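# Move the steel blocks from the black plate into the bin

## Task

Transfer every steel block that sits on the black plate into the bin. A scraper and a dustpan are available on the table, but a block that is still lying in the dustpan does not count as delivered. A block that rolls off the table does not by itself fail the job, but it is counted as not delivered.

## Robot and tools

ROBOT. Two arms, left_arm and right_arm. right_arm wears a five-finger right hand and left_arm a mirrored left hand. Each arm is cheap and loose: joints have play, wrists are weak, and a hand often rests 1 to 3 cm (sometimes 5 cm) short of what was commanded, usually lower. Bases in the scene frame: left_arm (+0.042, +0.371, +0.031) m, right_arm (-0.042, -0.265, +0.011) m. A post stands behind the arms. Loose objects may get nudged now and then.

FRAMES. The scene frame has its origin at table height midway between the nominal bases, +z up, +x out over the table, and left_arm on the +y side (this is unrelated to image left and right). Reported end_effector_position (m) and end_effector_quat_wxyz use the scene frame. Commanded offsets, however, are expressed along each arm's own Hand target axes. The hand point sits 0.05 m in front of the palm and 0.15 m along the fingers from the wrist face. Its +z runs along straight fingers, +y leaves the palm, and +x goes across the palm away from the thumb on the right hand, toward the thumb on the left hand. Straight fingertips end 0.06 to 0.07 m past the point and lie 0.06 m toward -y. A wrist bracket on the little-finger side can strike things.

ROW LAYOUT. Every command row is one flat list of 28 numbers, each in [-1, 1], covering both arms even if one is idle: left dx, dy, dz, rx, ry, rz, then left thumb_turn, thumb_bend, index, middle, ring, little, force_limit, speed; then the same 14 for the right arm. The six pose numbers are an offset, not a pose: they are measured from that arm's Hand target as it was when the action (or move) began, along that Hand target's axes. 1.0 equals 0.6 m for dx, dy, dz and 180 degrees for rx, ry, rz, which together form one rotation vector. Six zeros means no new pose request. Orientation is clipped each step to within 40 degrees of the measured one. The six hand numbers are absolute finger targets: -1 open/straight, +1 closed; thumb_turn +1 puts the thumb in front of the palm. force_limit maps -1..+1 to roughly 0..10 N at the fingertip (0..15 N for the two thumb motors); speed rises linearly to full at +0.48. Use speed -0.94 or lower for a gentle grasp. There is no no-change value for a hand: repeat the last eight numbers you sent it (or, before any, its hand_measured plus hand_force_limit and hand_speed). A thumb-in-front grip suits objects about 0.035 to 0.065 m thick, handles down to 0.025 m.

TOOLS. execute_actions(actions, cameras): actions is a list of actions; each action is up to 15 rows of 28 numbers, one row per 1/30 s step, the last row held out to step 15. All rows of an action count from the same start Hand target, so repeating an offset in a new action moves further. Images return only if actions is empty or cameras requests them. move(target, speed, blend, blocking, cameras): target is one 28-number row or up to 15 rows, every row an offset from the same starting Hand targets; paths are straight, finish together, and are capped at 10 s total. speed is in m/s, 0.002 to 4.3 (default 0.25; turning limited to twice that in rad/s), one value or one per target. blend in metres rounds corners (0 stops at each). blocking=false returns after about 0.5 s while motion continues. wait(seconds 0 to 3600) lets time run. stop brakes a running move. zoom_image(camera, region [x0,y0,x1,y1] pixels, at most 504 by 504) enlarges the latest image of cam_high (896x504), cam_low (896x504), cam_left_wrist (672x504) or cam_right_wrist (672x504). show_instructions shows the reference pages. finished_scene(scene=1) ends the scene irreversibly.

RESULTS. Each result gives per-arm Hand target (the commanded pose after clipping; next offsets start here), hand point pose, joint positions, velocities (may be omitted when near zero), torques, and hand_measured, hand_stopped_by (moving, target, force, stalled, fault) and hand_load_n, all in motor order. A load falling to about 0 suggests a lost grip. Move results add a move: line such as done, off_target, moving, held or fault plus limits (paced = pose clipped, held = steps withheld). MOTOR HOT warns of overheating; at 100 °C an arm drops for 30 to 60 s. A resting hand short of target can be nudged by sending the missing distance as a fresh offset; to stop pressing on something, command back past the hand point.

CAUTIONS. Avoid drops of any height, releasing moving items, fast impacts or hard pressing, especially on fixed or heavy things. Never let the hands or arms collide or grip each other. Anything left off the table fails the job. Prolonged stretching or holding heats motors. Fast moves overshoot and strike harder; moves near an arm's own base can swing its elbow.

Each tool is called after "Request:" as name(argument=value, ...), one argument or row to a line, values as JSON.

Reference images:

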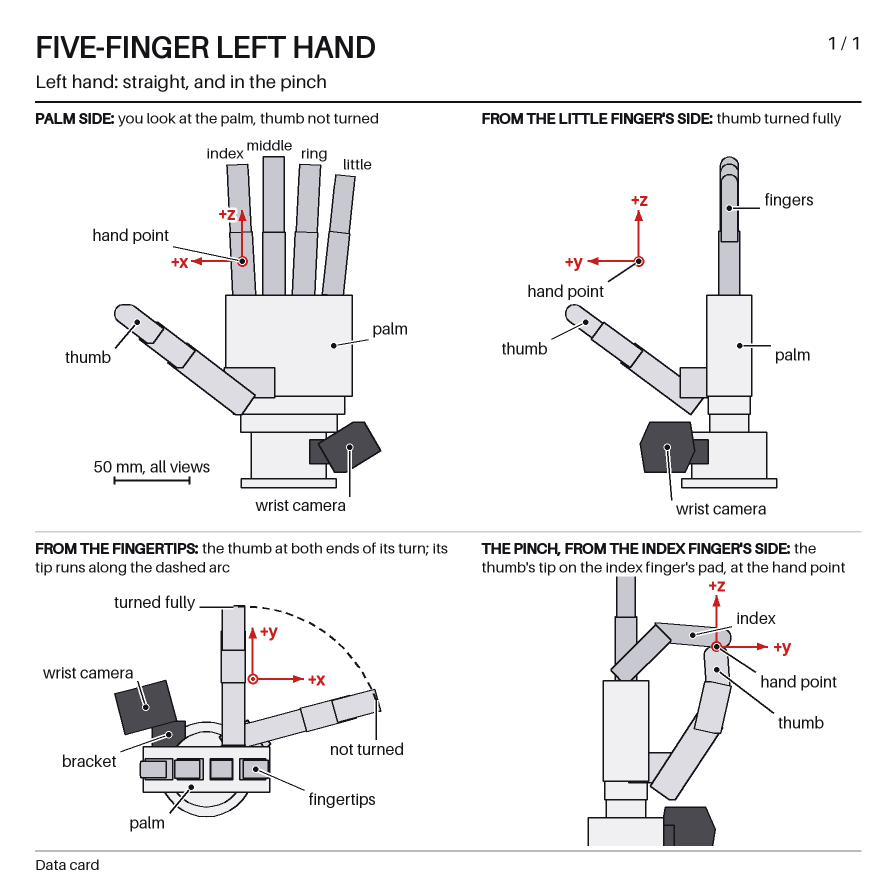

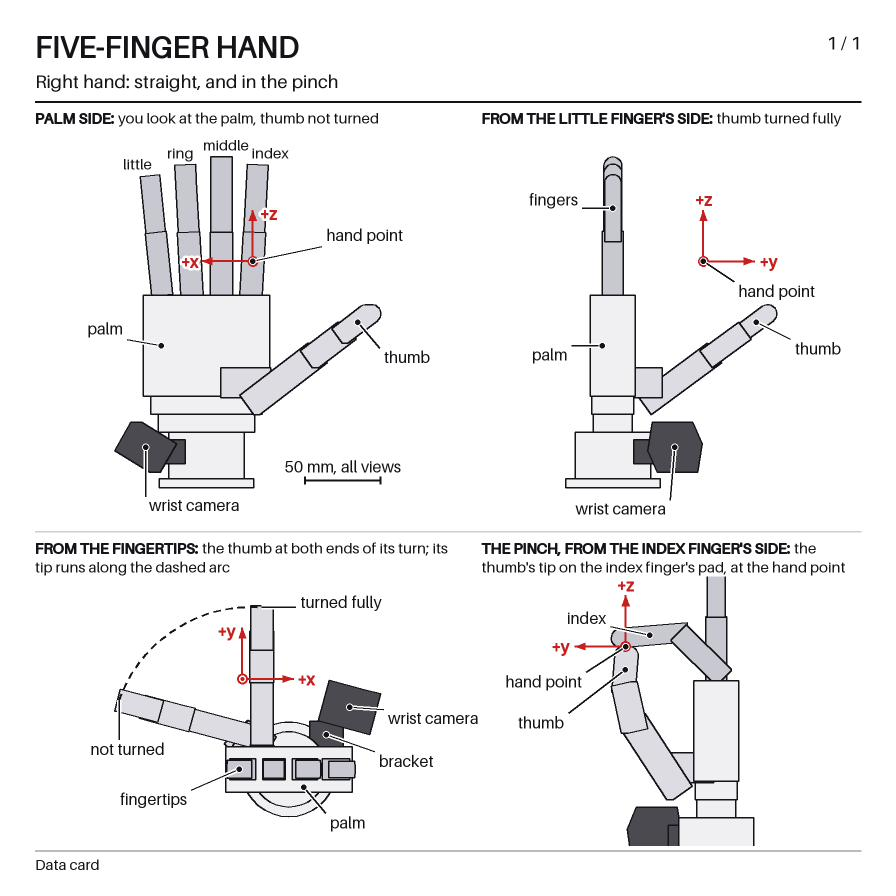

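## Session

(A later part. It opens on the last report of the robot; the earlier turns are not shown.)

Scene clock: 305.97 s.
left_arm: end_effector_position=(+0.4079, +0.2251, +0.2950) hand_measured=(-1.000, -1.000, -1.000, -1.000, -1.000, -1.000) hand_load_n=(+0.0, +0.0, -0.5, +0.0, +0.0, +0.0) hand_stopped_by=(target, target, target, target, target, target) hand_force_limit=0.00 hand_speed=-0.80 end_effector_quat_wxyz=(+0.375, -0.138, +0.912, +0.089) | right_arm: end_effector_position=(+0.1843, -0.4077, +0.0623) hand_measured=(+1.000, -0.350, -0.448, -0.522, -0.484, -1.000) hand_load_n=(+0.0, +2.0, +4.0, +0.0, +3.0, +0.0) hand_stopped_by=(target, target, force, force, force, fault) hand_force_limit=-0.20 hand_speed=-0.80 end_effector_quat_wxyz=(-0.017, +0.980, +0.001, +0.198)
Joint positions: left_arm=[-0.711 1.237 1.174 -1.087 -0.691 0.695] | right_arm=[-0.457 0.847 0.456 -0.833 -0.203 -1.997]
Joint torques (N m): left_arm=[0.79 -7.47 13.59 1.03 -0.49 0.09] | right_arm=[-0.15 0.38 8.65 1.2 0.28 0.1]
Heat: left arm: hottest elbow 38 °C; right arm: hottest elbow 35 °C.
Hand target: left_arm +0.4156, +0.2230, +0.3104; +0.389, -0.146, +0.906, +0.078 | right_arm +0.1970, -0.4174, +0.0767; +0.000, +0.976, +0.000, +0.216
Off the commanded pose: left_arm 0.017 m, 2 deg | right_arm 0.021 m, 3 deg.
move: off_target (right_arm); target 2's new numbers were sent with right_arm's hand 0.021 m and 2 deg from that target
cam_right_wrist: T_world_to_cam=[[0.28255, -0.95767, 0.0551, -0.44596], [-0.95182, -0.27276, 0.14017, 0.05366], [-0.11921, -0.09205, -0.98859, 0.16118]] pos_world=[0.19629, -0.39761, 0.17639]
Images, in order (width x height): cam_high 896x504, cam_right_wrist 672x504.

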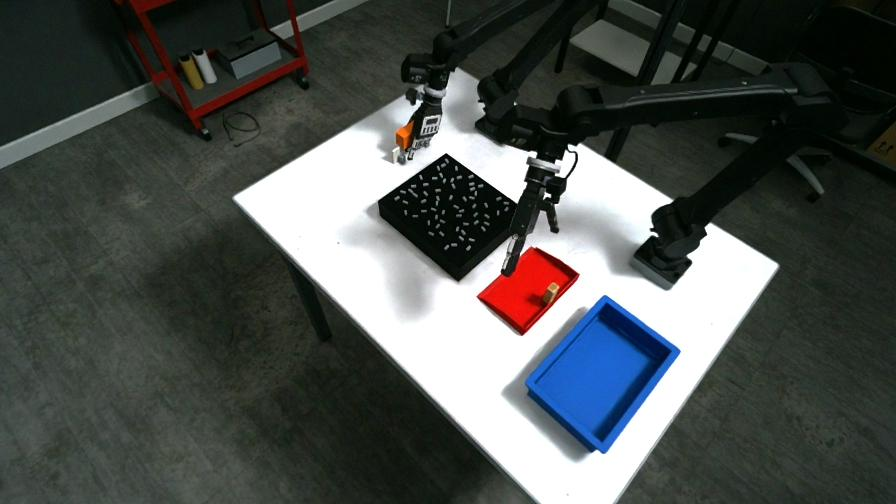

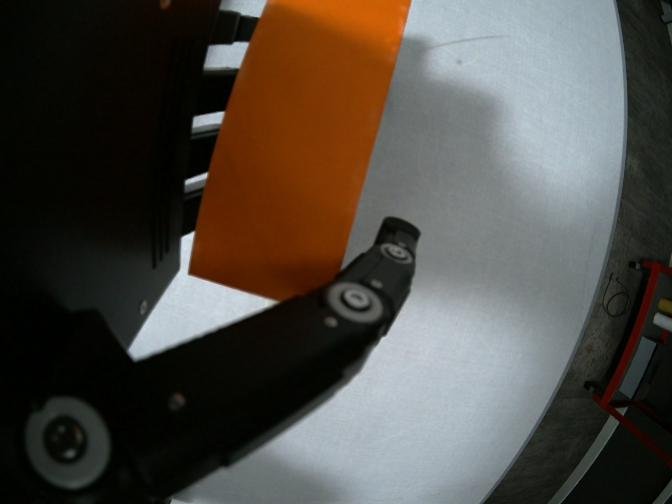

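Request:
move(
  target=[
    [0,0,0,0,0,0,-1,-1,-1,-1,-1,-1,0,-0.8, 0,0,0,0,0,0,1,0.0,0.35,0.35,0.35,-1,0.1,-0.9],
  ],
  speed=0.08,
  cameras=["cam_right_wrist","cam_high"],
)

Scene clock: 312.77 s.
left_arm: end_effector_position=(+0.4079, +0.2251, +0.2950) hand_measured=(-1.000, -1.000, -1.000, -1.000, -1.000, -1.000) hand_load_n=(+0.0, +0.0, +0.0, +0.0, +0.0, +0.0) hand_stopped_by=(target, target, target, target, target, target) hand_force_limit=0.00 hand_speed=-0.80 end_effector_quat_wxyz=(+0.375, -0.138, +0.912, +0.089) | right_arm: end_effector_position=(+0.1861, -0.4058, +0.0621) hand_measured=(+1.000, -0.100, -0.440, -0.486, -0.468, -1.000) hand_load_n=(+0.5, +8.0, +0.5, +4.0, +14.5, +0.0) hand_stopped_by=(target, force, force, force, force, fault) hand_force_limit=0.10 hand_speed=-0.90 end_effector_quat_wxyz=(-0.018, +0.980, +0.013, +0.198)
Joint positions: left_arm=[-0.711 1.237 1.174 -1.087 -0.691 0.695] | right_arm=[-0.451 0.848 0.456 -0.834 -0.208 -2.014]
Joint torques (N m): left_arm=[0.73 -7.59 13.6 0.99 -0.47 0.08] | right_arm=[-0.79 0.32 8.66 1.21 0.41 0.16]
Heat: left arm: hottest elbow 38 °C; right arm: hottest elbow 36 °C.
Hand target: left_arm +0.4156, +0.2230, +0.3104; +0.389, -0.146, +0.906, +0.078 | right_arm +0.1970, -0.4174, +0.0767; +0.000, +0.976, +0.000, +0.216
Off the commanded pose: left_arm 0.017 m, 2 deg | right_arm 0.022 m, 3 deg.
move: done
cam_right_wrist: T_world_to_cam=[[0.30471, -0.95078, 0.05633, -0.44598], [-0.94519, -0.29458, 0.14083, 0.04581], [-0.1173, -0.09615, -0.98843, 0.15926]] pos_world=[0.19788, -0.39521, 0.17609]
Images, in order (width x height): cam_high 896x504, cam_right_wrist 672x504.

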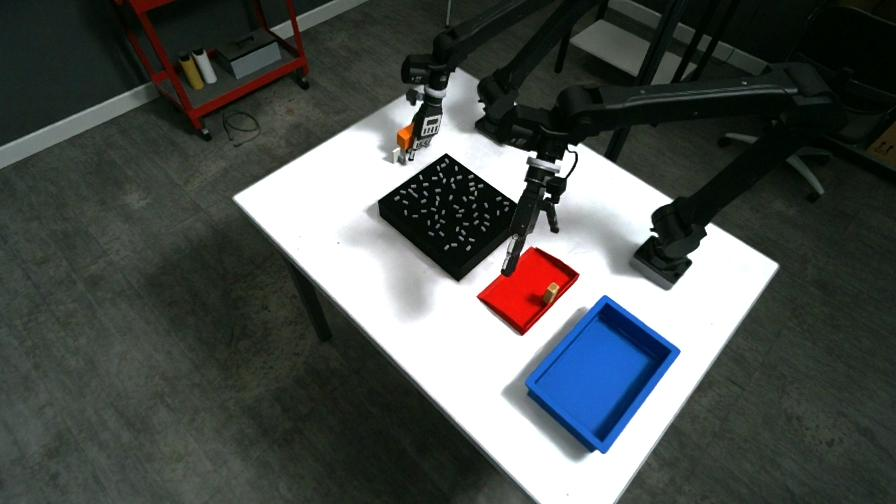

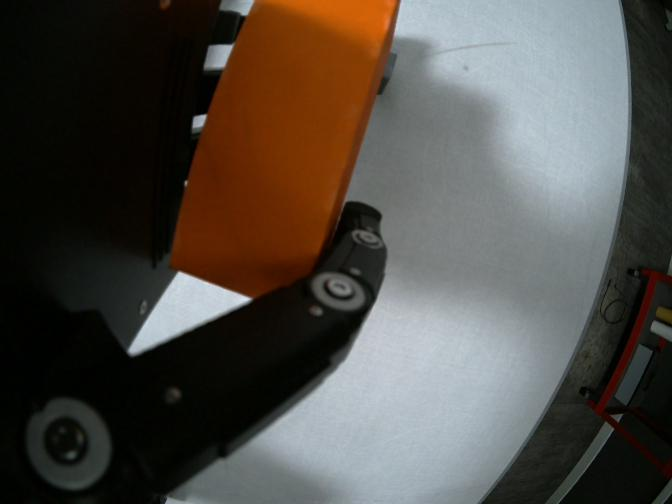

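Request:
move(
  target=[
    [0,0,0,0,0,0,-1,-1,-1,-1,-1,-1,0,-0.8, 0,0,0,0,0,0,1,-0.14,0.35,0.35,-0.485,-1,0.1,-0.9],
  ],
  speed=0.08,
  cameras=["cam_right_wrist"],
)

Scene clock: 318.10 s.
left_arm: end_effector_position=(+0.4079, +0.2251, +0.2950) hand_measured=(-1.000, -1.000, -1.000, -1.000, -1.000, -1.000) hand_load_n=(+0.0, +0.0, +0.0, +0.0, -0.5, +0.0) hand_stopped_by=(target, target, target, target, target, target) hand_force_limit=0.00 hand_speed=-0.80 end_effector_quat_wxyz=(+0.375, -0.138, +0.912, +0.089) | right_arm: end_effector_position=(+0.1865, -0.4060, +0.0622) hand_measured=(+1.000, -0.142, -0.440, -0.486, -0.488, -1.000) hand_load_n=(+0.0, +3.0, +0.5, +3.5, +6.0, +0.0) hand_stopped_by=(target, target, force, force, force, fault) hand_force_limit=0.10 hand_speed=-0.90 end_effector_quat_wxyz=(-0.018, +0.980, +0.013, +0.198)
Joint positions: left_arm=[-0.711 1.237 1.174 -1.087 -0.691 0.695] | right_arm=[-0.451 0.848 0.456 -0.833 -0.208 -2.014]
Joint torques (N m): left_arm=[0.79 -7.47 13.55 0.99 -0.47 0.09] | right_arm=[-0.73 0.32 8.65 1.18 0.4 0.16]
Heat: left arm: hottest elbow 38 °C; right arm: hottest elbow 36 °C.
Hand target: left_arm +0.4156, +0.2230, +0.3104; +0.389, -0.146, +0.906, +0.078 | right_arm +0.1970, -0.4174, +0.0767; +0.000, +0.976, +0.000, +0.216
Off the commanded pose: left_arm 0.017 m, 2 deg | right_arm 0.021 m, 3 deg.
move: done
cam_right_wrist: T_world_to_cam=[[0.30461, -0.95075, 0.05734, -0.44629], [-0.9454, -0.29447, 0.13967, 0.04623], [-0.1159, -0.09675, -0.98854, 0.15898]] pos_world=[0.19808, -0.39531, 0.17629]

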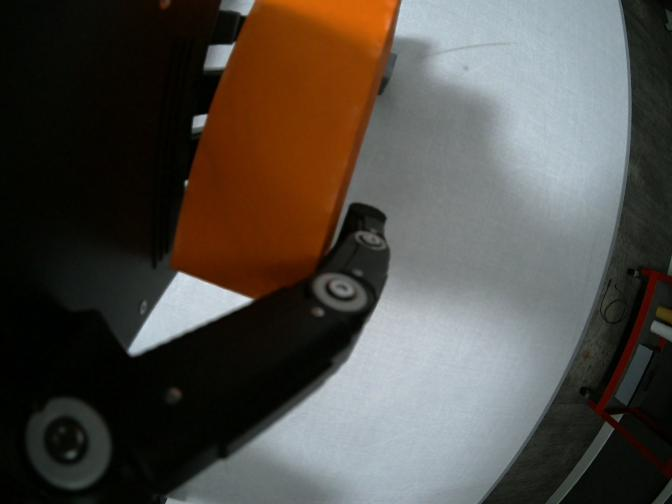

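Request:
move(
  target=[
    [0,0,0,0,0,0,-1,-1,-1,-1,-1,-1,0,-0.8, 0.0423,0,-0.0906,0,0,0,1,-0.14,0.35,0.35,-0.485,-1,0.1,-0.9],
  ],
  speed=0.06,
  cameras=["cam_right_wrist","cam_low","cam_high"],
)

Request:
zoom_image(
  camera="cam_high",
  region=[360, 60, 480, 180],
)

Request:
zoom_image(
  camera="cam_low",
  region=[300, 200, 420, 310],
)

Scene clock: 323.93 s.
left_arm: end_effector_position=(+0.4079, +0.2251, +0.2950) hand_measured=(-1.000, -1.000, -1.000, -1.000, -1.000, -1.000) hand_load_n=(+0.0, +0.0, +0.0, +0.0, +0.0, +0.0) hand_stopped_by=(target, target, target, target, target, target) hand_force_limit=0.00 hand_speed=-0.80 end_effector_quat_wxyz=(+0.375, -0.138, +0.912, +0.089) | right_arm: end_effector_position=(+0.1795, -0.4110, +0.1065) hand_measured=(+1.000, -0.140, -0.440, -0.486, -0.486, -1.000) hand_load_n=(+0.0, +0.0, +0.5, +0.0, +0.0, +0.0) hand_stopped_by=(target, target, force, force, force, fault) hand_force_limit=0.10 hand_speed=-0.90 end_effector_quat_wxyz=(-0.013, +0.983, -0.004, +0.185)
Joint positions: left_arm=[-0.711 1.237 1.174 -1.087 -0.691 0.695] | right_arm=[-0.463 0.801 0.562 -1.006 -0.186 -1.999]
Joint torques (N m): left_arm=[0.73 -7.3 13.63 1.03 -0.48 0.09] | right_arm=[-0.67 -0.67 11.3 0.31 0.09 0.12]
Heat: left arm: hottest elbow 38 °C; right arm: hottest elbow 37 °C.
Hand target: left_arm +0.4156, +0.2230, +0.3104; +0.389, -0.146, +0.906, +0.078 | right_arm +0.1971, -0.4173, +0.1367; +0.000, +0.976, +0.000, +0.216
Off the commanded pose: left_arm 0.017 m, 2 deg | right_arm 0.036 m, 4 deg.
move: off_target (right_arm)
cam_right_wrist: T_world_to_cam=[[0.27407, -0.96026, 0.05279, -0.44942], [-0.95054, -0.26214, 0.16664, 0.04331], [-0.14617, -0.09585, -0.9846, 0.20677]] pos_world=[0.19457, -0.40039, 0.2201]
Images, in order (width x height): cam_high 896x504, cam_low 896x504, cam_right_wrist 672x504.

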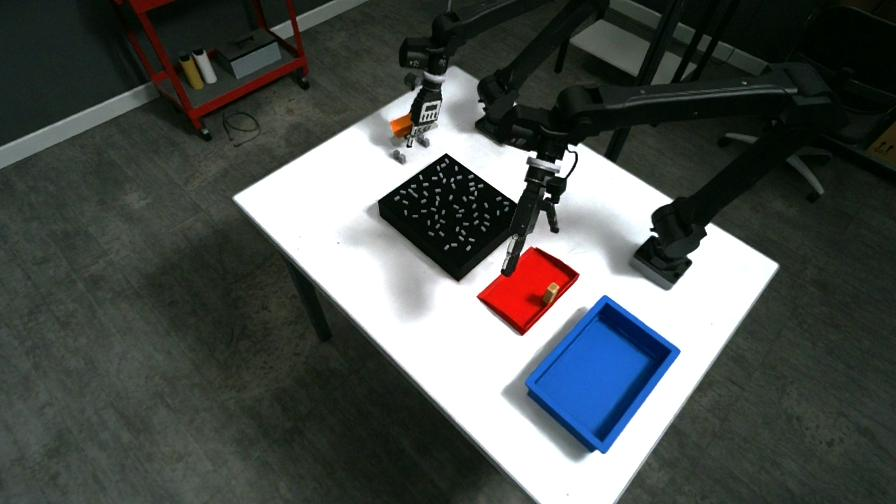

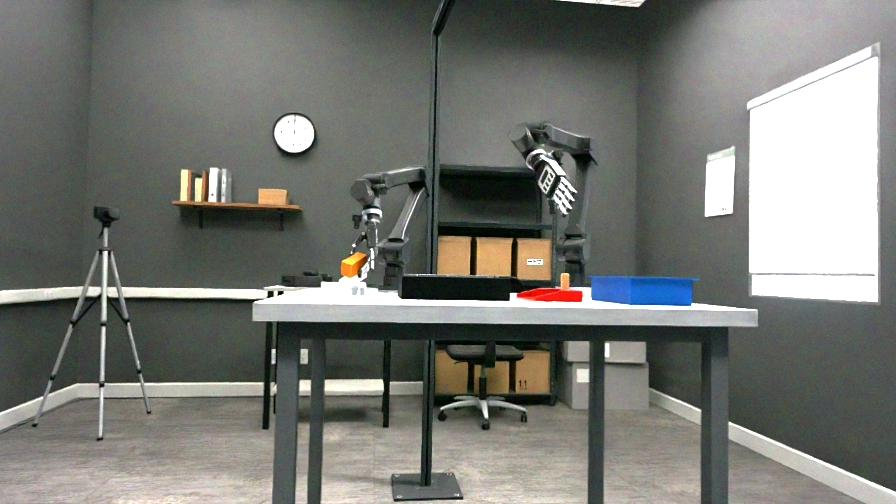

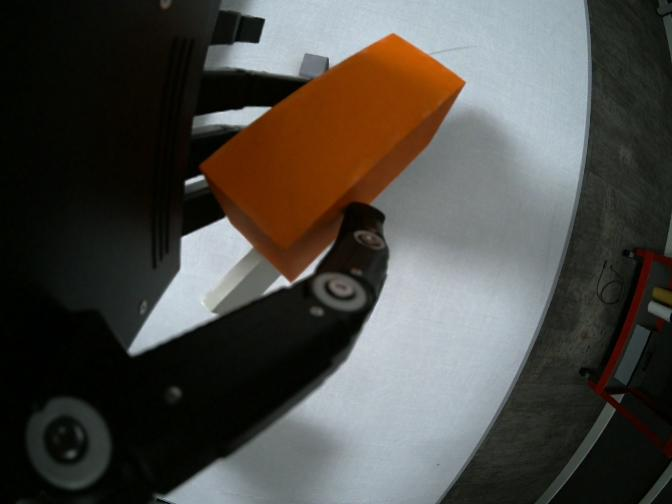

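Scaled by 4.200.

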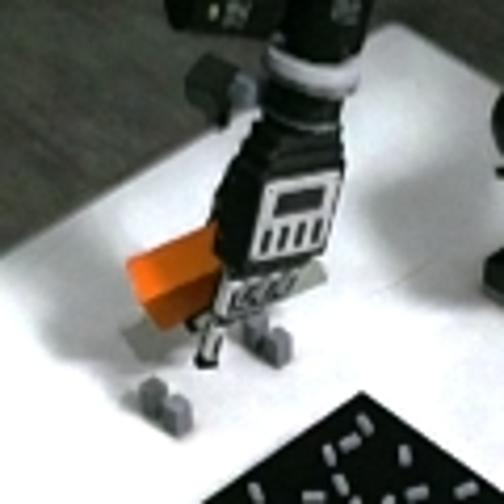

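Scaled by 4.200.

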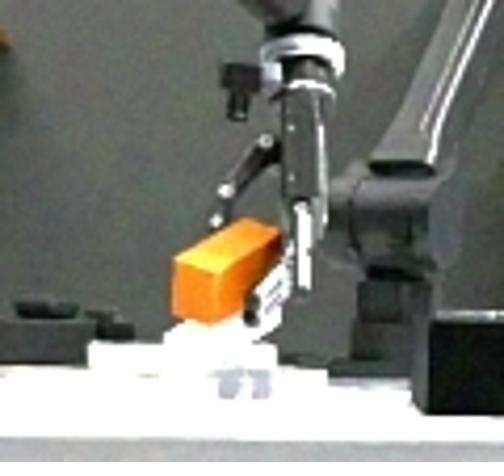

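Request:
move(
  target=[
    [0,0,0,0,0,0,-1,-1,-1,-1,-1,-1,0,-0.8, 0,0,0,0,0,0,1,0.1,0.35,0.35,-0.485,-1,-0.1,-0.92],
  ],
  speed=0.06,
  cameras=["cam_right_wrist","cam_low","cam_high"],
)

Request:
zoom_image(
  camera="cam_low",
  region=[320, 220, 400, 310],
)

Scene clock: 339.67 s.
left_arm: end_effector_position=(+0.4079, +0.2251, +0.2950) hand_measured=(-1.000, -1.000, -1.000, -1.000, -1.000, -1.000) hand_load_n=(+0.0, +0.0, +0.0, +0.0, +0.0, +0.0) hand_stopped_by=(target, target, target, target, target, target) hand_force_limit=0.00 hand_speed=-0.80 end_effector_quat_wxyz=(+0.375, -0.138, +0.912, +0.089) | right_arm: end_effector_position=(+0.1795, -0.4110, +0.1065) hand_measured=(+1.000, -0.044, -0.442, -0.486, -0.486, -1.000) hand_load_n=(-1.0, +6.5, +5.5, +0.0, +0.0, +0.0) hand_stopped_by=(target, force, force, force, force, fault) hand_force_limit=-0.10 hand_speed=-0.92 end_effector_quat_wxyz=(-0.013, +0.983, -0.004, +0.185)
Joint positions: left_arm=[-0.711 1.237 1.174 -1.087 -0.691 0.695] | right_arm=[-0.463 0.801 0.562 -1.006 -0.186 -1.999]
Joint torques (N m): left_arm=[0.73 -7.24 13.63 1.05 -0.47 0.09] | right_arm=[-0.67 -0.62 11.3 0.31 0.08 0.13]
Heat: left arm: hottest elbow 38 °C; right arm: hottest elbow 40 °C.
Hand target: left_arm +0.4156, +0.2230, +0.3104; +0.389, -0.146, +0.906, +0.078 | right_arm +0.1971, -0.4173, +0.1367; +0.000, +0.976, +0.000, +0.216
Off the commanded pose: left_arm 0.017 m, 2 deg | right_arm 0.036 m, 4 deg.
move: done
cam_right_wrist: T_world_to_cam=[[0.27407, -0.96026, 0.05279, -0.44942], [-0.95054, -0.26214, 0.16664, 0.04331], [-0.14617, -0.09585, -0.9846, 0.20677]] pos_world=[0.19457, -0.40039, 0.2201]
Images, in order (width x height): cam_high 896x504, cam_low 896x504, cam_right_wrist 672x504.

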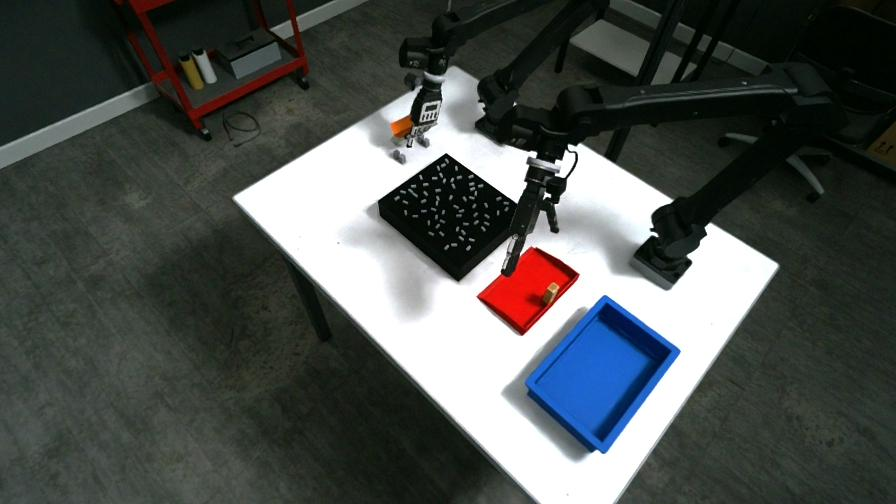

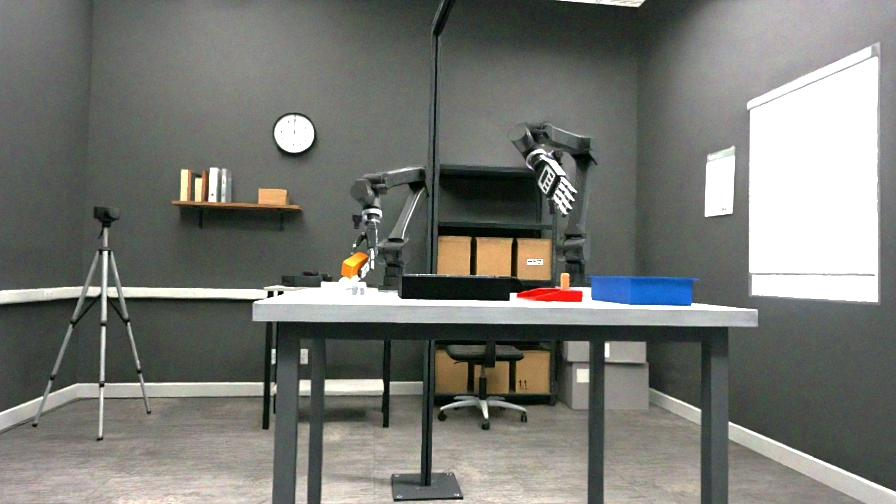

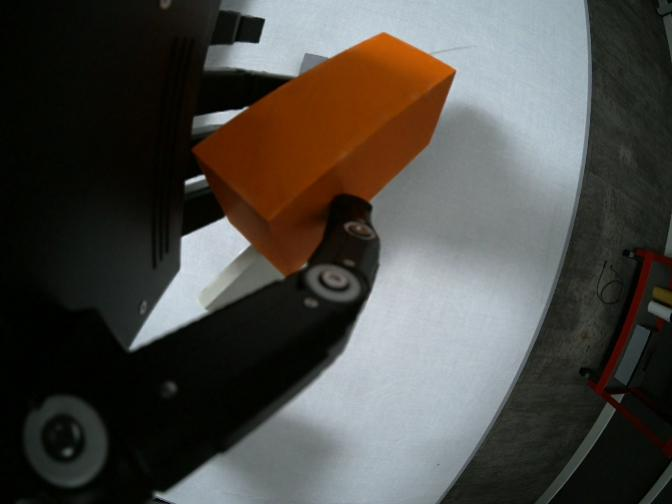

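Scaled by 5.600.

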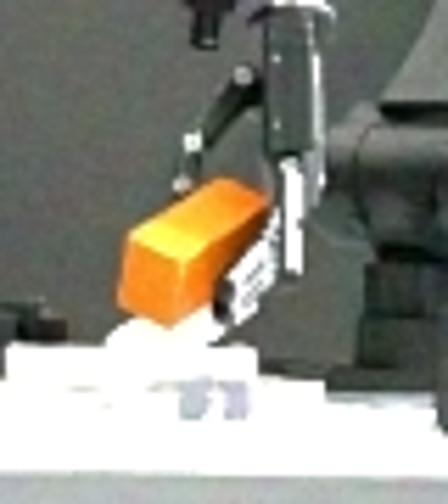

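Request:
move(
  target=[
    [0,0,0,0,0,0,-1,-1,-1,-1,-1,-1,0,-0.8, 0.0282,0,-0.0604,0,0,0,1,0.1,0.35,0.35,-0.485,-1,-0.1,-0.92],
    [0,0,0,0,0,0,-1,-1,-1,-1,-1,-1,0,-0.8, 0.2395,0,0.0383,0,0,0,1,0.1,0.35,0.35,-0.485,-1,-0.1,-0.92],
  ],
  speed=0.08,
  blend=0.02,
  cameras=["cam_right_wrist","cam_low","cam_high"],
)

Request:
zoom_image(
  camera="cam_low",
  region=[300, 200, 420, 310],
)

Request:
zoom_image(
  camera="cam_high",
  region=[330, 60, 470, 200],
)

Scene clock: 357.50 s.
left_arm: end_effector_position=(+0.4079, +0.2251, +0.2950) hand_measured=(-1.000, -1.000, -1.000, -1.000, -1.000, -1.000) hand_load_n=(+0.0, +0.0, +0.0, +0.0, +0.0, +0.5) hand_stopped_by=(target, target, target, target, target, target) hand_force_limit=0.00 hand_speed=-0.80 end_effector_quat_wxyz=(+0.375, -0.138, +0.912, +0.089) | right_arm: end_effector_position=(+0.3102, -0.4127, +0.1496) hand_measured=(+1.000, -0.044, -0.442, -0.486, -0.486, -1.000) hand_load_n=(-1.0, +6.5, +5.5, +0.0, +0.5, +0.0) hand_stopped_by=(target, force, force, force, force, fault) hand_force_limit=-0.10 hand_speed=-0.92 end_effector_quat_wxyz=(-0.009, +0.984, -0.002, +0.179)
Joint positions: left_arm=[-0.711 1.237 1.174 -1.087 -0.691 0.695] | right_arm=[-0.279 1.161 0.888 -0.955 -0.114 -1.828]
Joint torques (N m): left_arm=[0.79 -7.59 13.64 1.02 -0.48 0.09] | right_arm=[0.44 -3.43 11.32 1.32 0.15 0.14]
Heat: left arm: hottest elbow 38 °C; right arm: hottest elbow 42 °C.
Hand target: left_arm +0.4156, +0.2230, +0.3104; +0.389, -0.146, +0.906, +0.078 | right_arm +0.3370, -0.4172, +0.1766; +0.000, +0.976, +0.000, +0.216
Off the commanded pose: left_arm 0.017 m, 2 deg | right_arm 0.038 m, 5 deg.
move: off_target (right_arm)
cam_right_wrist: T_world_to_cam=[[0.27612, -0.95939, 0.0576, -0.49011], [-0.94797, -0.26197, 0.1809, 0.15696], [-0.15846, -0.10455, -0.98181, 0.26803]] pos_world=[0.3266, -0.40107, 0.26299]
Images, in order (width x height): cam_high 896x504, cam_low 896x504, cam_right_wrist 672x504.

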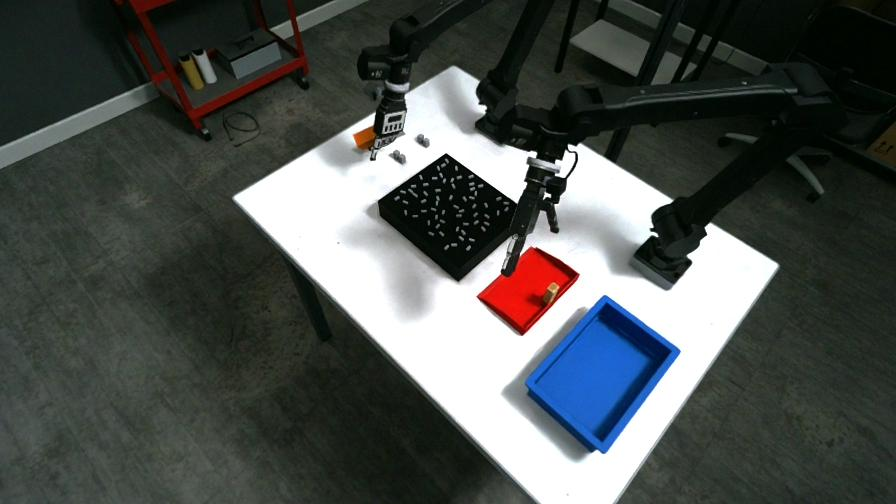

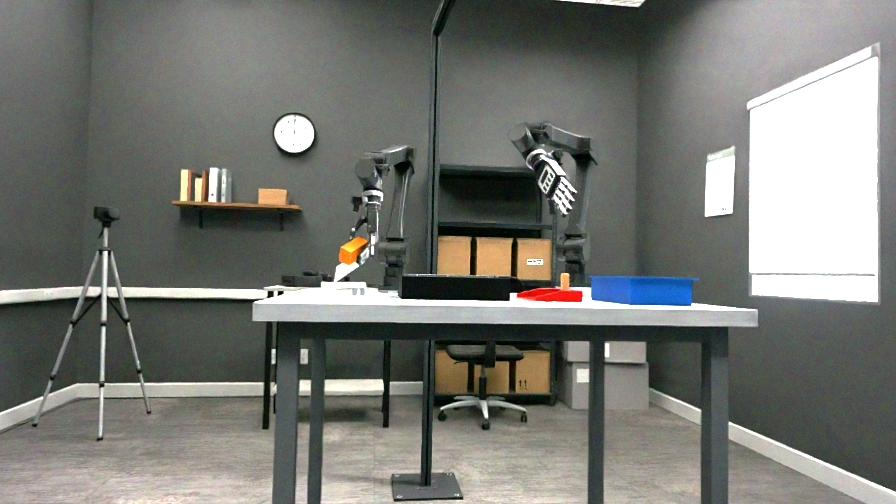

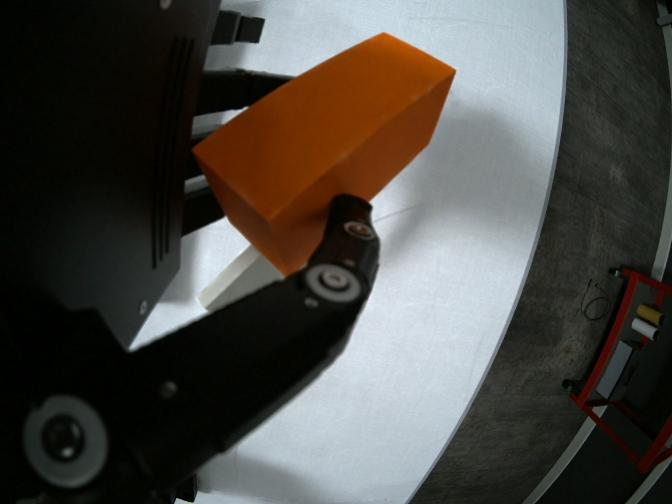

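Scaled by 4.200.

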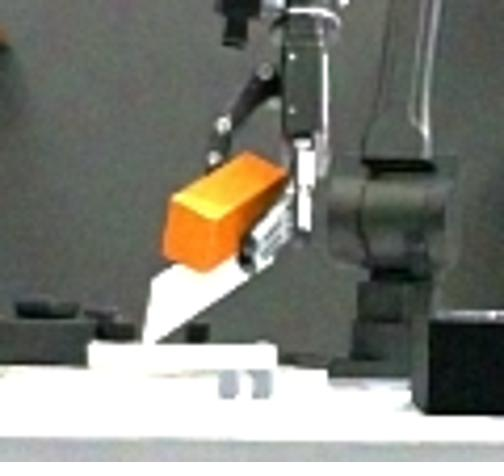

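Scaled by 3.600.

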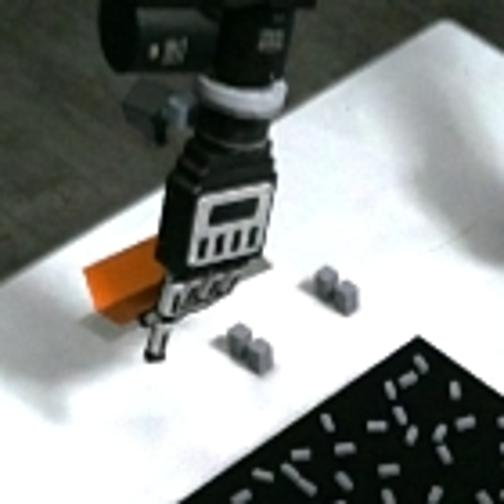

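Request:
move(
  target=[
    [0,0,0,0,0,0,-1,-1,-1,-1,-1,-1,0,-0.8, -0.0528,0,0.1133,0,0,0,1,0.1,0.35,0.35,-0.485,-1,-0.1,-0.92],
  ],
  speed=0.05,
  cameras=["cam_right_wrist","cam_low","cam_high"],
)

Request:
zoom_image(
  camera="cam_low",
  region=[300, 200, 420, 310],
)

Request:
zoom_image(
  camera="cam_high",
  region=[330, 60, 470, 200],
)

Scene clock: 370.73 s.
left_arm: end_effector_position=(+0.4079, +0.2251, +0.2950) hand_measured=(-1.000, -1.000, -1.000, -1.000, -1.000, -1.000) hand_load_n=(+0.0, +0.0, +0.0, +0.0, +0.0, +0.0) hand_stopped_by=(target, target, target, target, target, target) hand_force_limit=0.00 hand_speed=-0.80 end_effector_quat_wxyz=(+0.375, -0.138, +0.912, +0.089) | right_arm: end_effector_position=(+0.3280, -0.4185, +0.0997) hand_measured=(+1.000, -0.044, -0.440, -0.486, -0.486, -1.000) hand_load_n=(+0.0, +2.0, +0.5, +0.0, +0.0, +0.0) hand_stopped_by=(target, force, force, force, force, fault) hand_force_limit=-0.10 hand_speed=-0.92 end_effector_quat_wxyz=(+0.000, +0.979, -0.001, +0.206)
Joint positions: left_arm=[-0.711 1.237 1.174 -1.087 -0.691 0.695] | right_arm=[-0.279 1.23 0.789 -0.728 -0.111 -1.828]
Joint torques (N m): left_arm=[0.67 -7.36 13.55 1.02 -0.49 0.09] | right_arm=[0.5 -3.25 7.21 1.33 0.08 0.14]
Heat: left arm: hottest elbow 38 °C; right arm: hottest elbow 42 °C.
Hand target: left_arm +0.4156, +0.2230, +0.3104; +0.389, -0.146, +0.906, +0.078 | right_arm +0.3370, -0.4173, +0.1016; +0.000, +0.976, +0.000, +0.216
Off the commanded pose: left_arm 0.017 m, 2 deg | right_arm 0.009 m, 1 deg.
move: done
cam_right_wrist: T_world_to_cam=[[0.27092, -0.9583, 0.09094, -0.49887], [-0.95694, -0.2579, 0.13323, 0.19078], [-0.10422, -0.12312, -0.9869, 0.19608]] pos_world=[0.33816, -0.40472, 0.21346]
Images, in order (width x height): cam_high 896x504, cam_low 896x504, cam_right_wrist 672x504.

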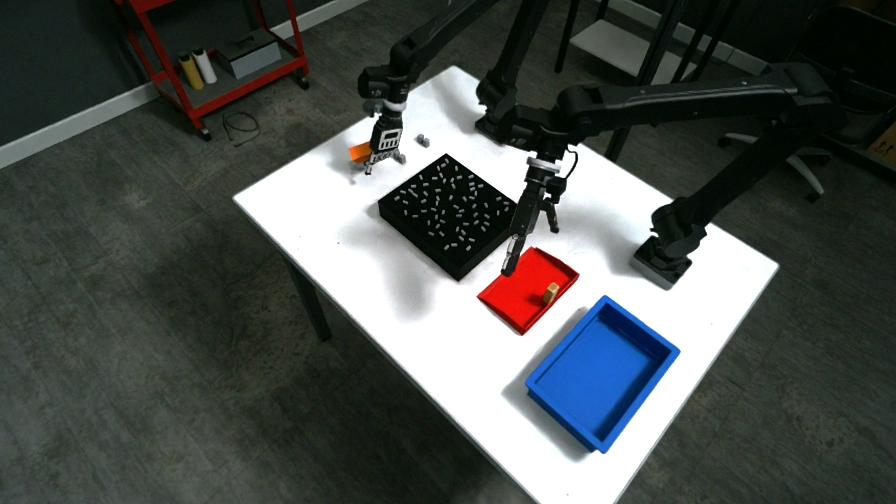

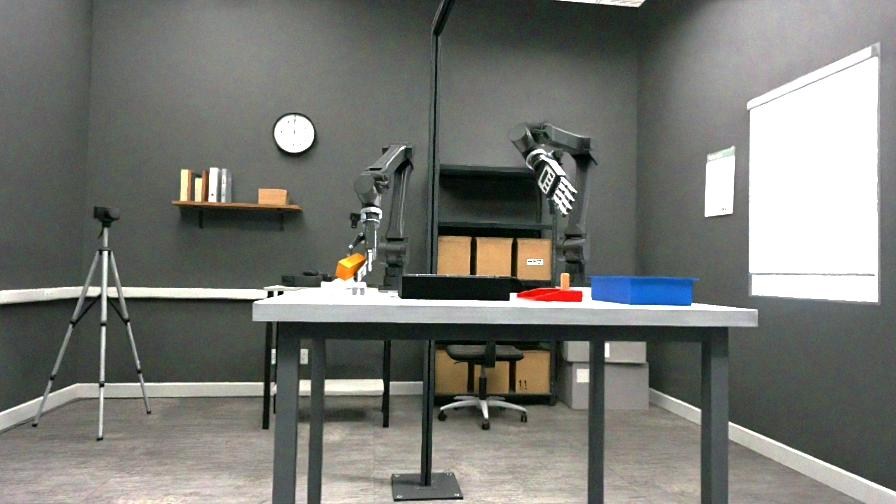

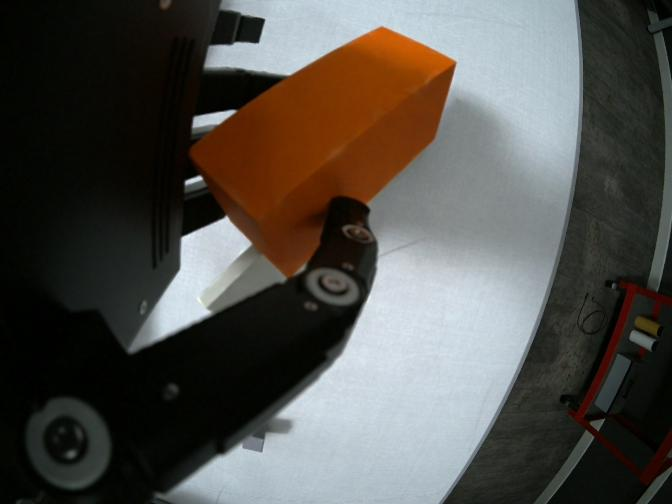

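Scaled by 4.200.

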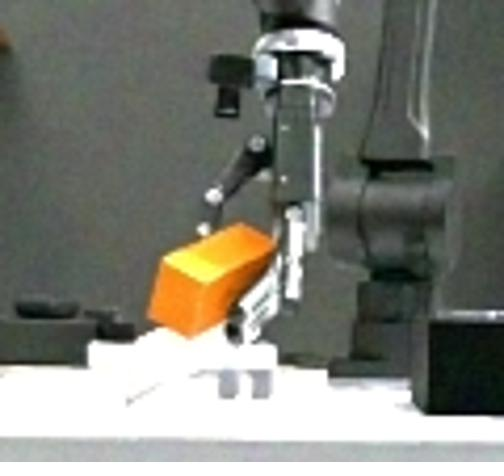

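Scaled by 3.600.

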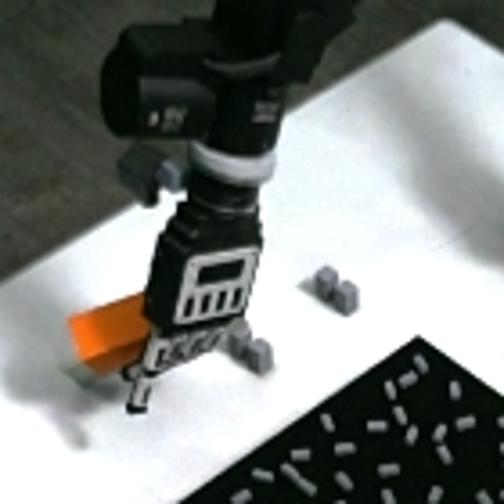

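Request:
move(
  target=[
    [0,0,0,0,0,0,-1,-1,-1,-1,-1,-1,0,-0.8, -0.0211,0,0.0453,0,0,0,1,0.1,0.35,0.35,-0.485,-1,-0.1,-0.92],
  ],
  speed=0.05,
  cameras=["cam_right_wrist","cam_low","cam_high"],
)

Request:
zoom_image(
  camera="cam_low",
  region=[300, 200, 420, 310],
)

Request:
zoom_image(
  camera="cam_high",
  region=[330, 60, 470, 200],
)

Scene clock: 377.63 s.
left_arm: end_effector_position=(+0.4079, +0.2251, +0.2950) hand_measured=(-1.000, -1.000, -1.000, -1.000, -1.000, -1.000) hand_load_n=(-0.5, +0.0, +0.0, +0.0, +0.0, +0.0) hand_stopped_by=(target, target, target, target, target, target) hand_force_limit=0.00 hand_speed=-0.80 end_effector_quat_wxyz=(+0.375, -0.138, +0.912, +0.089) | right_arm: end_effector_position=(+0.3244, -0.4211, +0.0666) hand_measured=(+1.000, -0.044, -0.440, -0.486, -0.486, -1.000) hand_load_n=(+0.0, +2.0, +0.0, +0.0, +0.0, +0.0) hand_stopped_by=(target, force, force, force, force, fault) hand_force_limit=-0.10 hand_speed=-0.92 end_effector_quat_wxyz=(+0.003, +0.980, +0.001, +0.201)
Joint positions: left_arm=[-0.711 1.237 1.174 -1.087 -0.691 0.695] | right_arm=[-0.285 1.279 0.733 -0.635 -0.107 -1.839]
Joint torques (N m): left_arm=[0.85 -7.53 13.61 1.02 -0.47 0.08] | right_arm=[0.38 -3.66 7.06 1.35 -0.04 0.12]
Heat: left arm: hottest elbow 38 °C; right arm: hottest elbow 41 °C.
Hand target: left_arm +0.4156, +0.2230, +0.3104; +0.389, -0.146, +0.906, +0.078 | right_arm +0.3371, -0.4173, +0.0716; +0.000, +0.976, +0.000, +0.216
Off the commanded pose: left_arm 0.017 m, 2 deg | right_arm 0.014 m, 2 deg.
move: off_target (right_arm)
cam_right_wrist: T_world_to_cam=[[0.27387, -0.95728, 0.09283, -0.49805], [-0.95482, -0.25904, 0.14568, 0.1891], [-0.11541, -0.12853, -0.98497, 0.16404]] pos_world=[0.33588, -0.40671, 0.18026]
Images, in order (width x height): cam_high 896x504, cam_low 896x504, cam_right_wrist 672x504.

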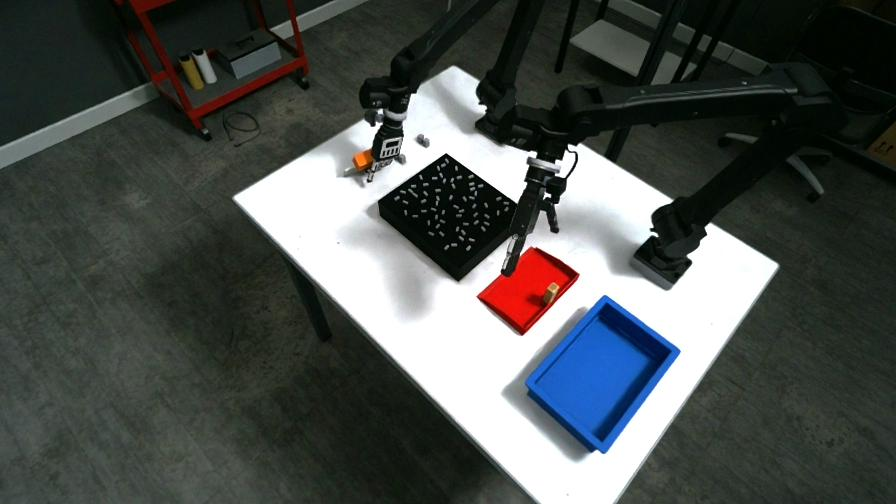

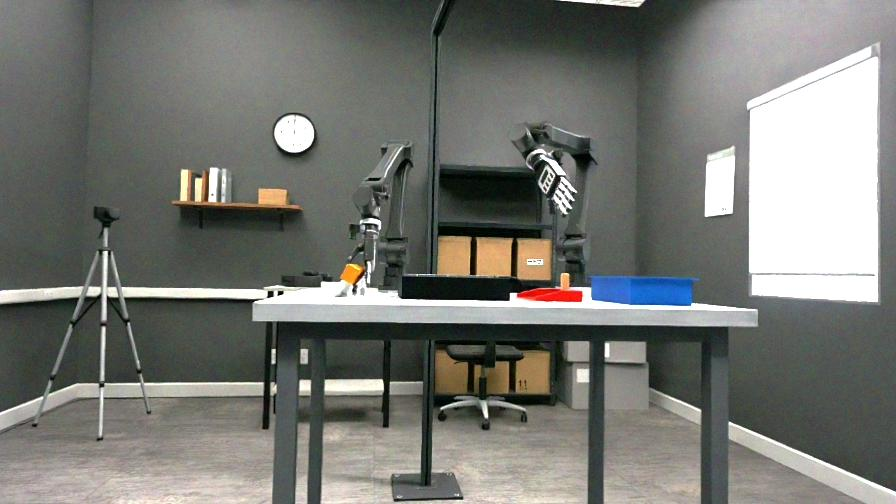

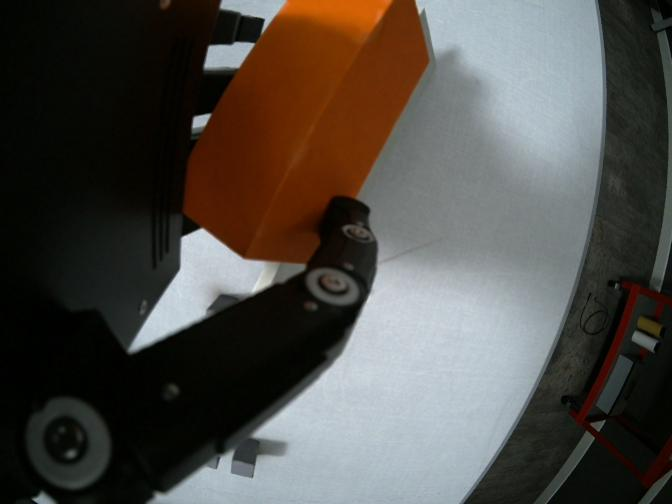

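Scaled by 4.200.

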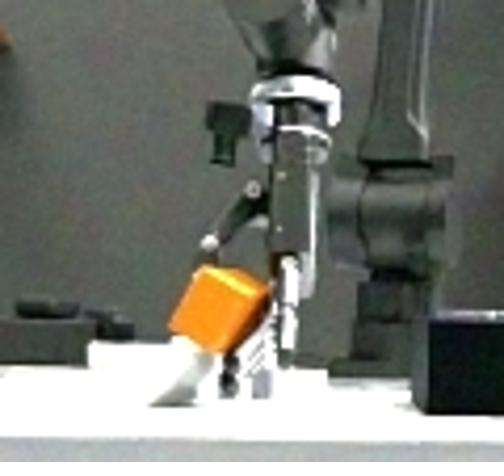

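Scaled by 3.600.

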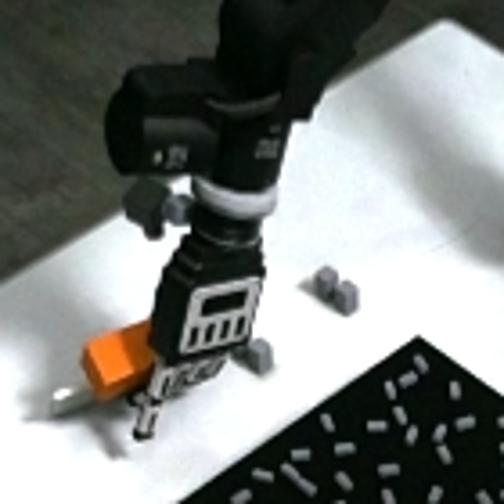

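Request:
zoom_image(
  camera="cam_low",
  region=[325, 245, 405, 305],
)

Request:
zoom_image(
  camera="cam_right_wrist",
  region=[170, 0, 490, 300],
)

Request:
zoom_image(
  camera="cam_high",
  region=[330, 120, 420, 200],
)

Scaled by 6.300.

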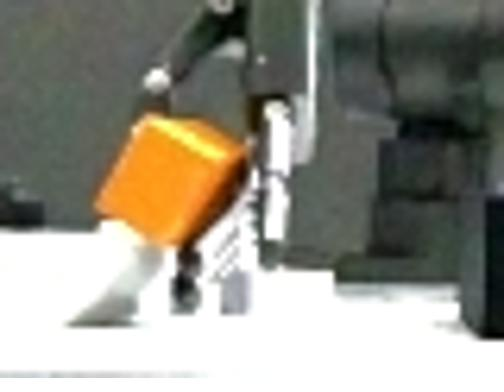

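Scaled by 1.575 from the camera's image (finer frame: 960x720).

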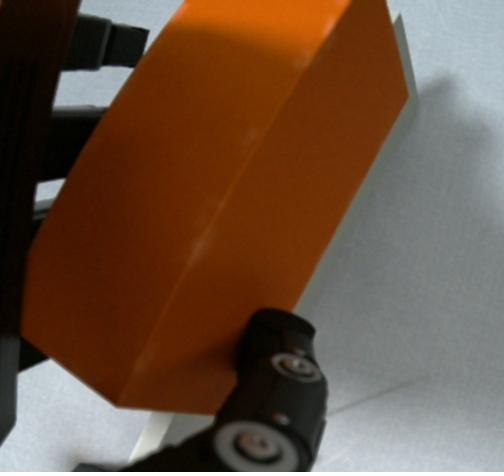

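Scaled by 5.600.

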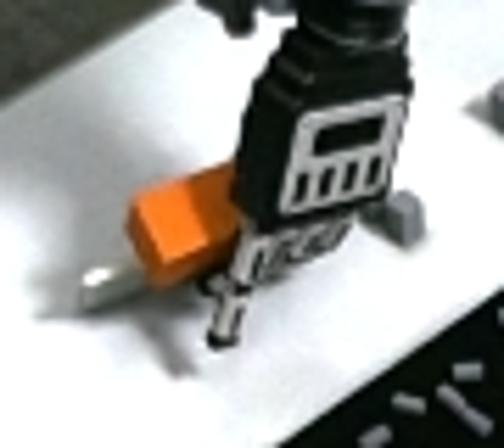

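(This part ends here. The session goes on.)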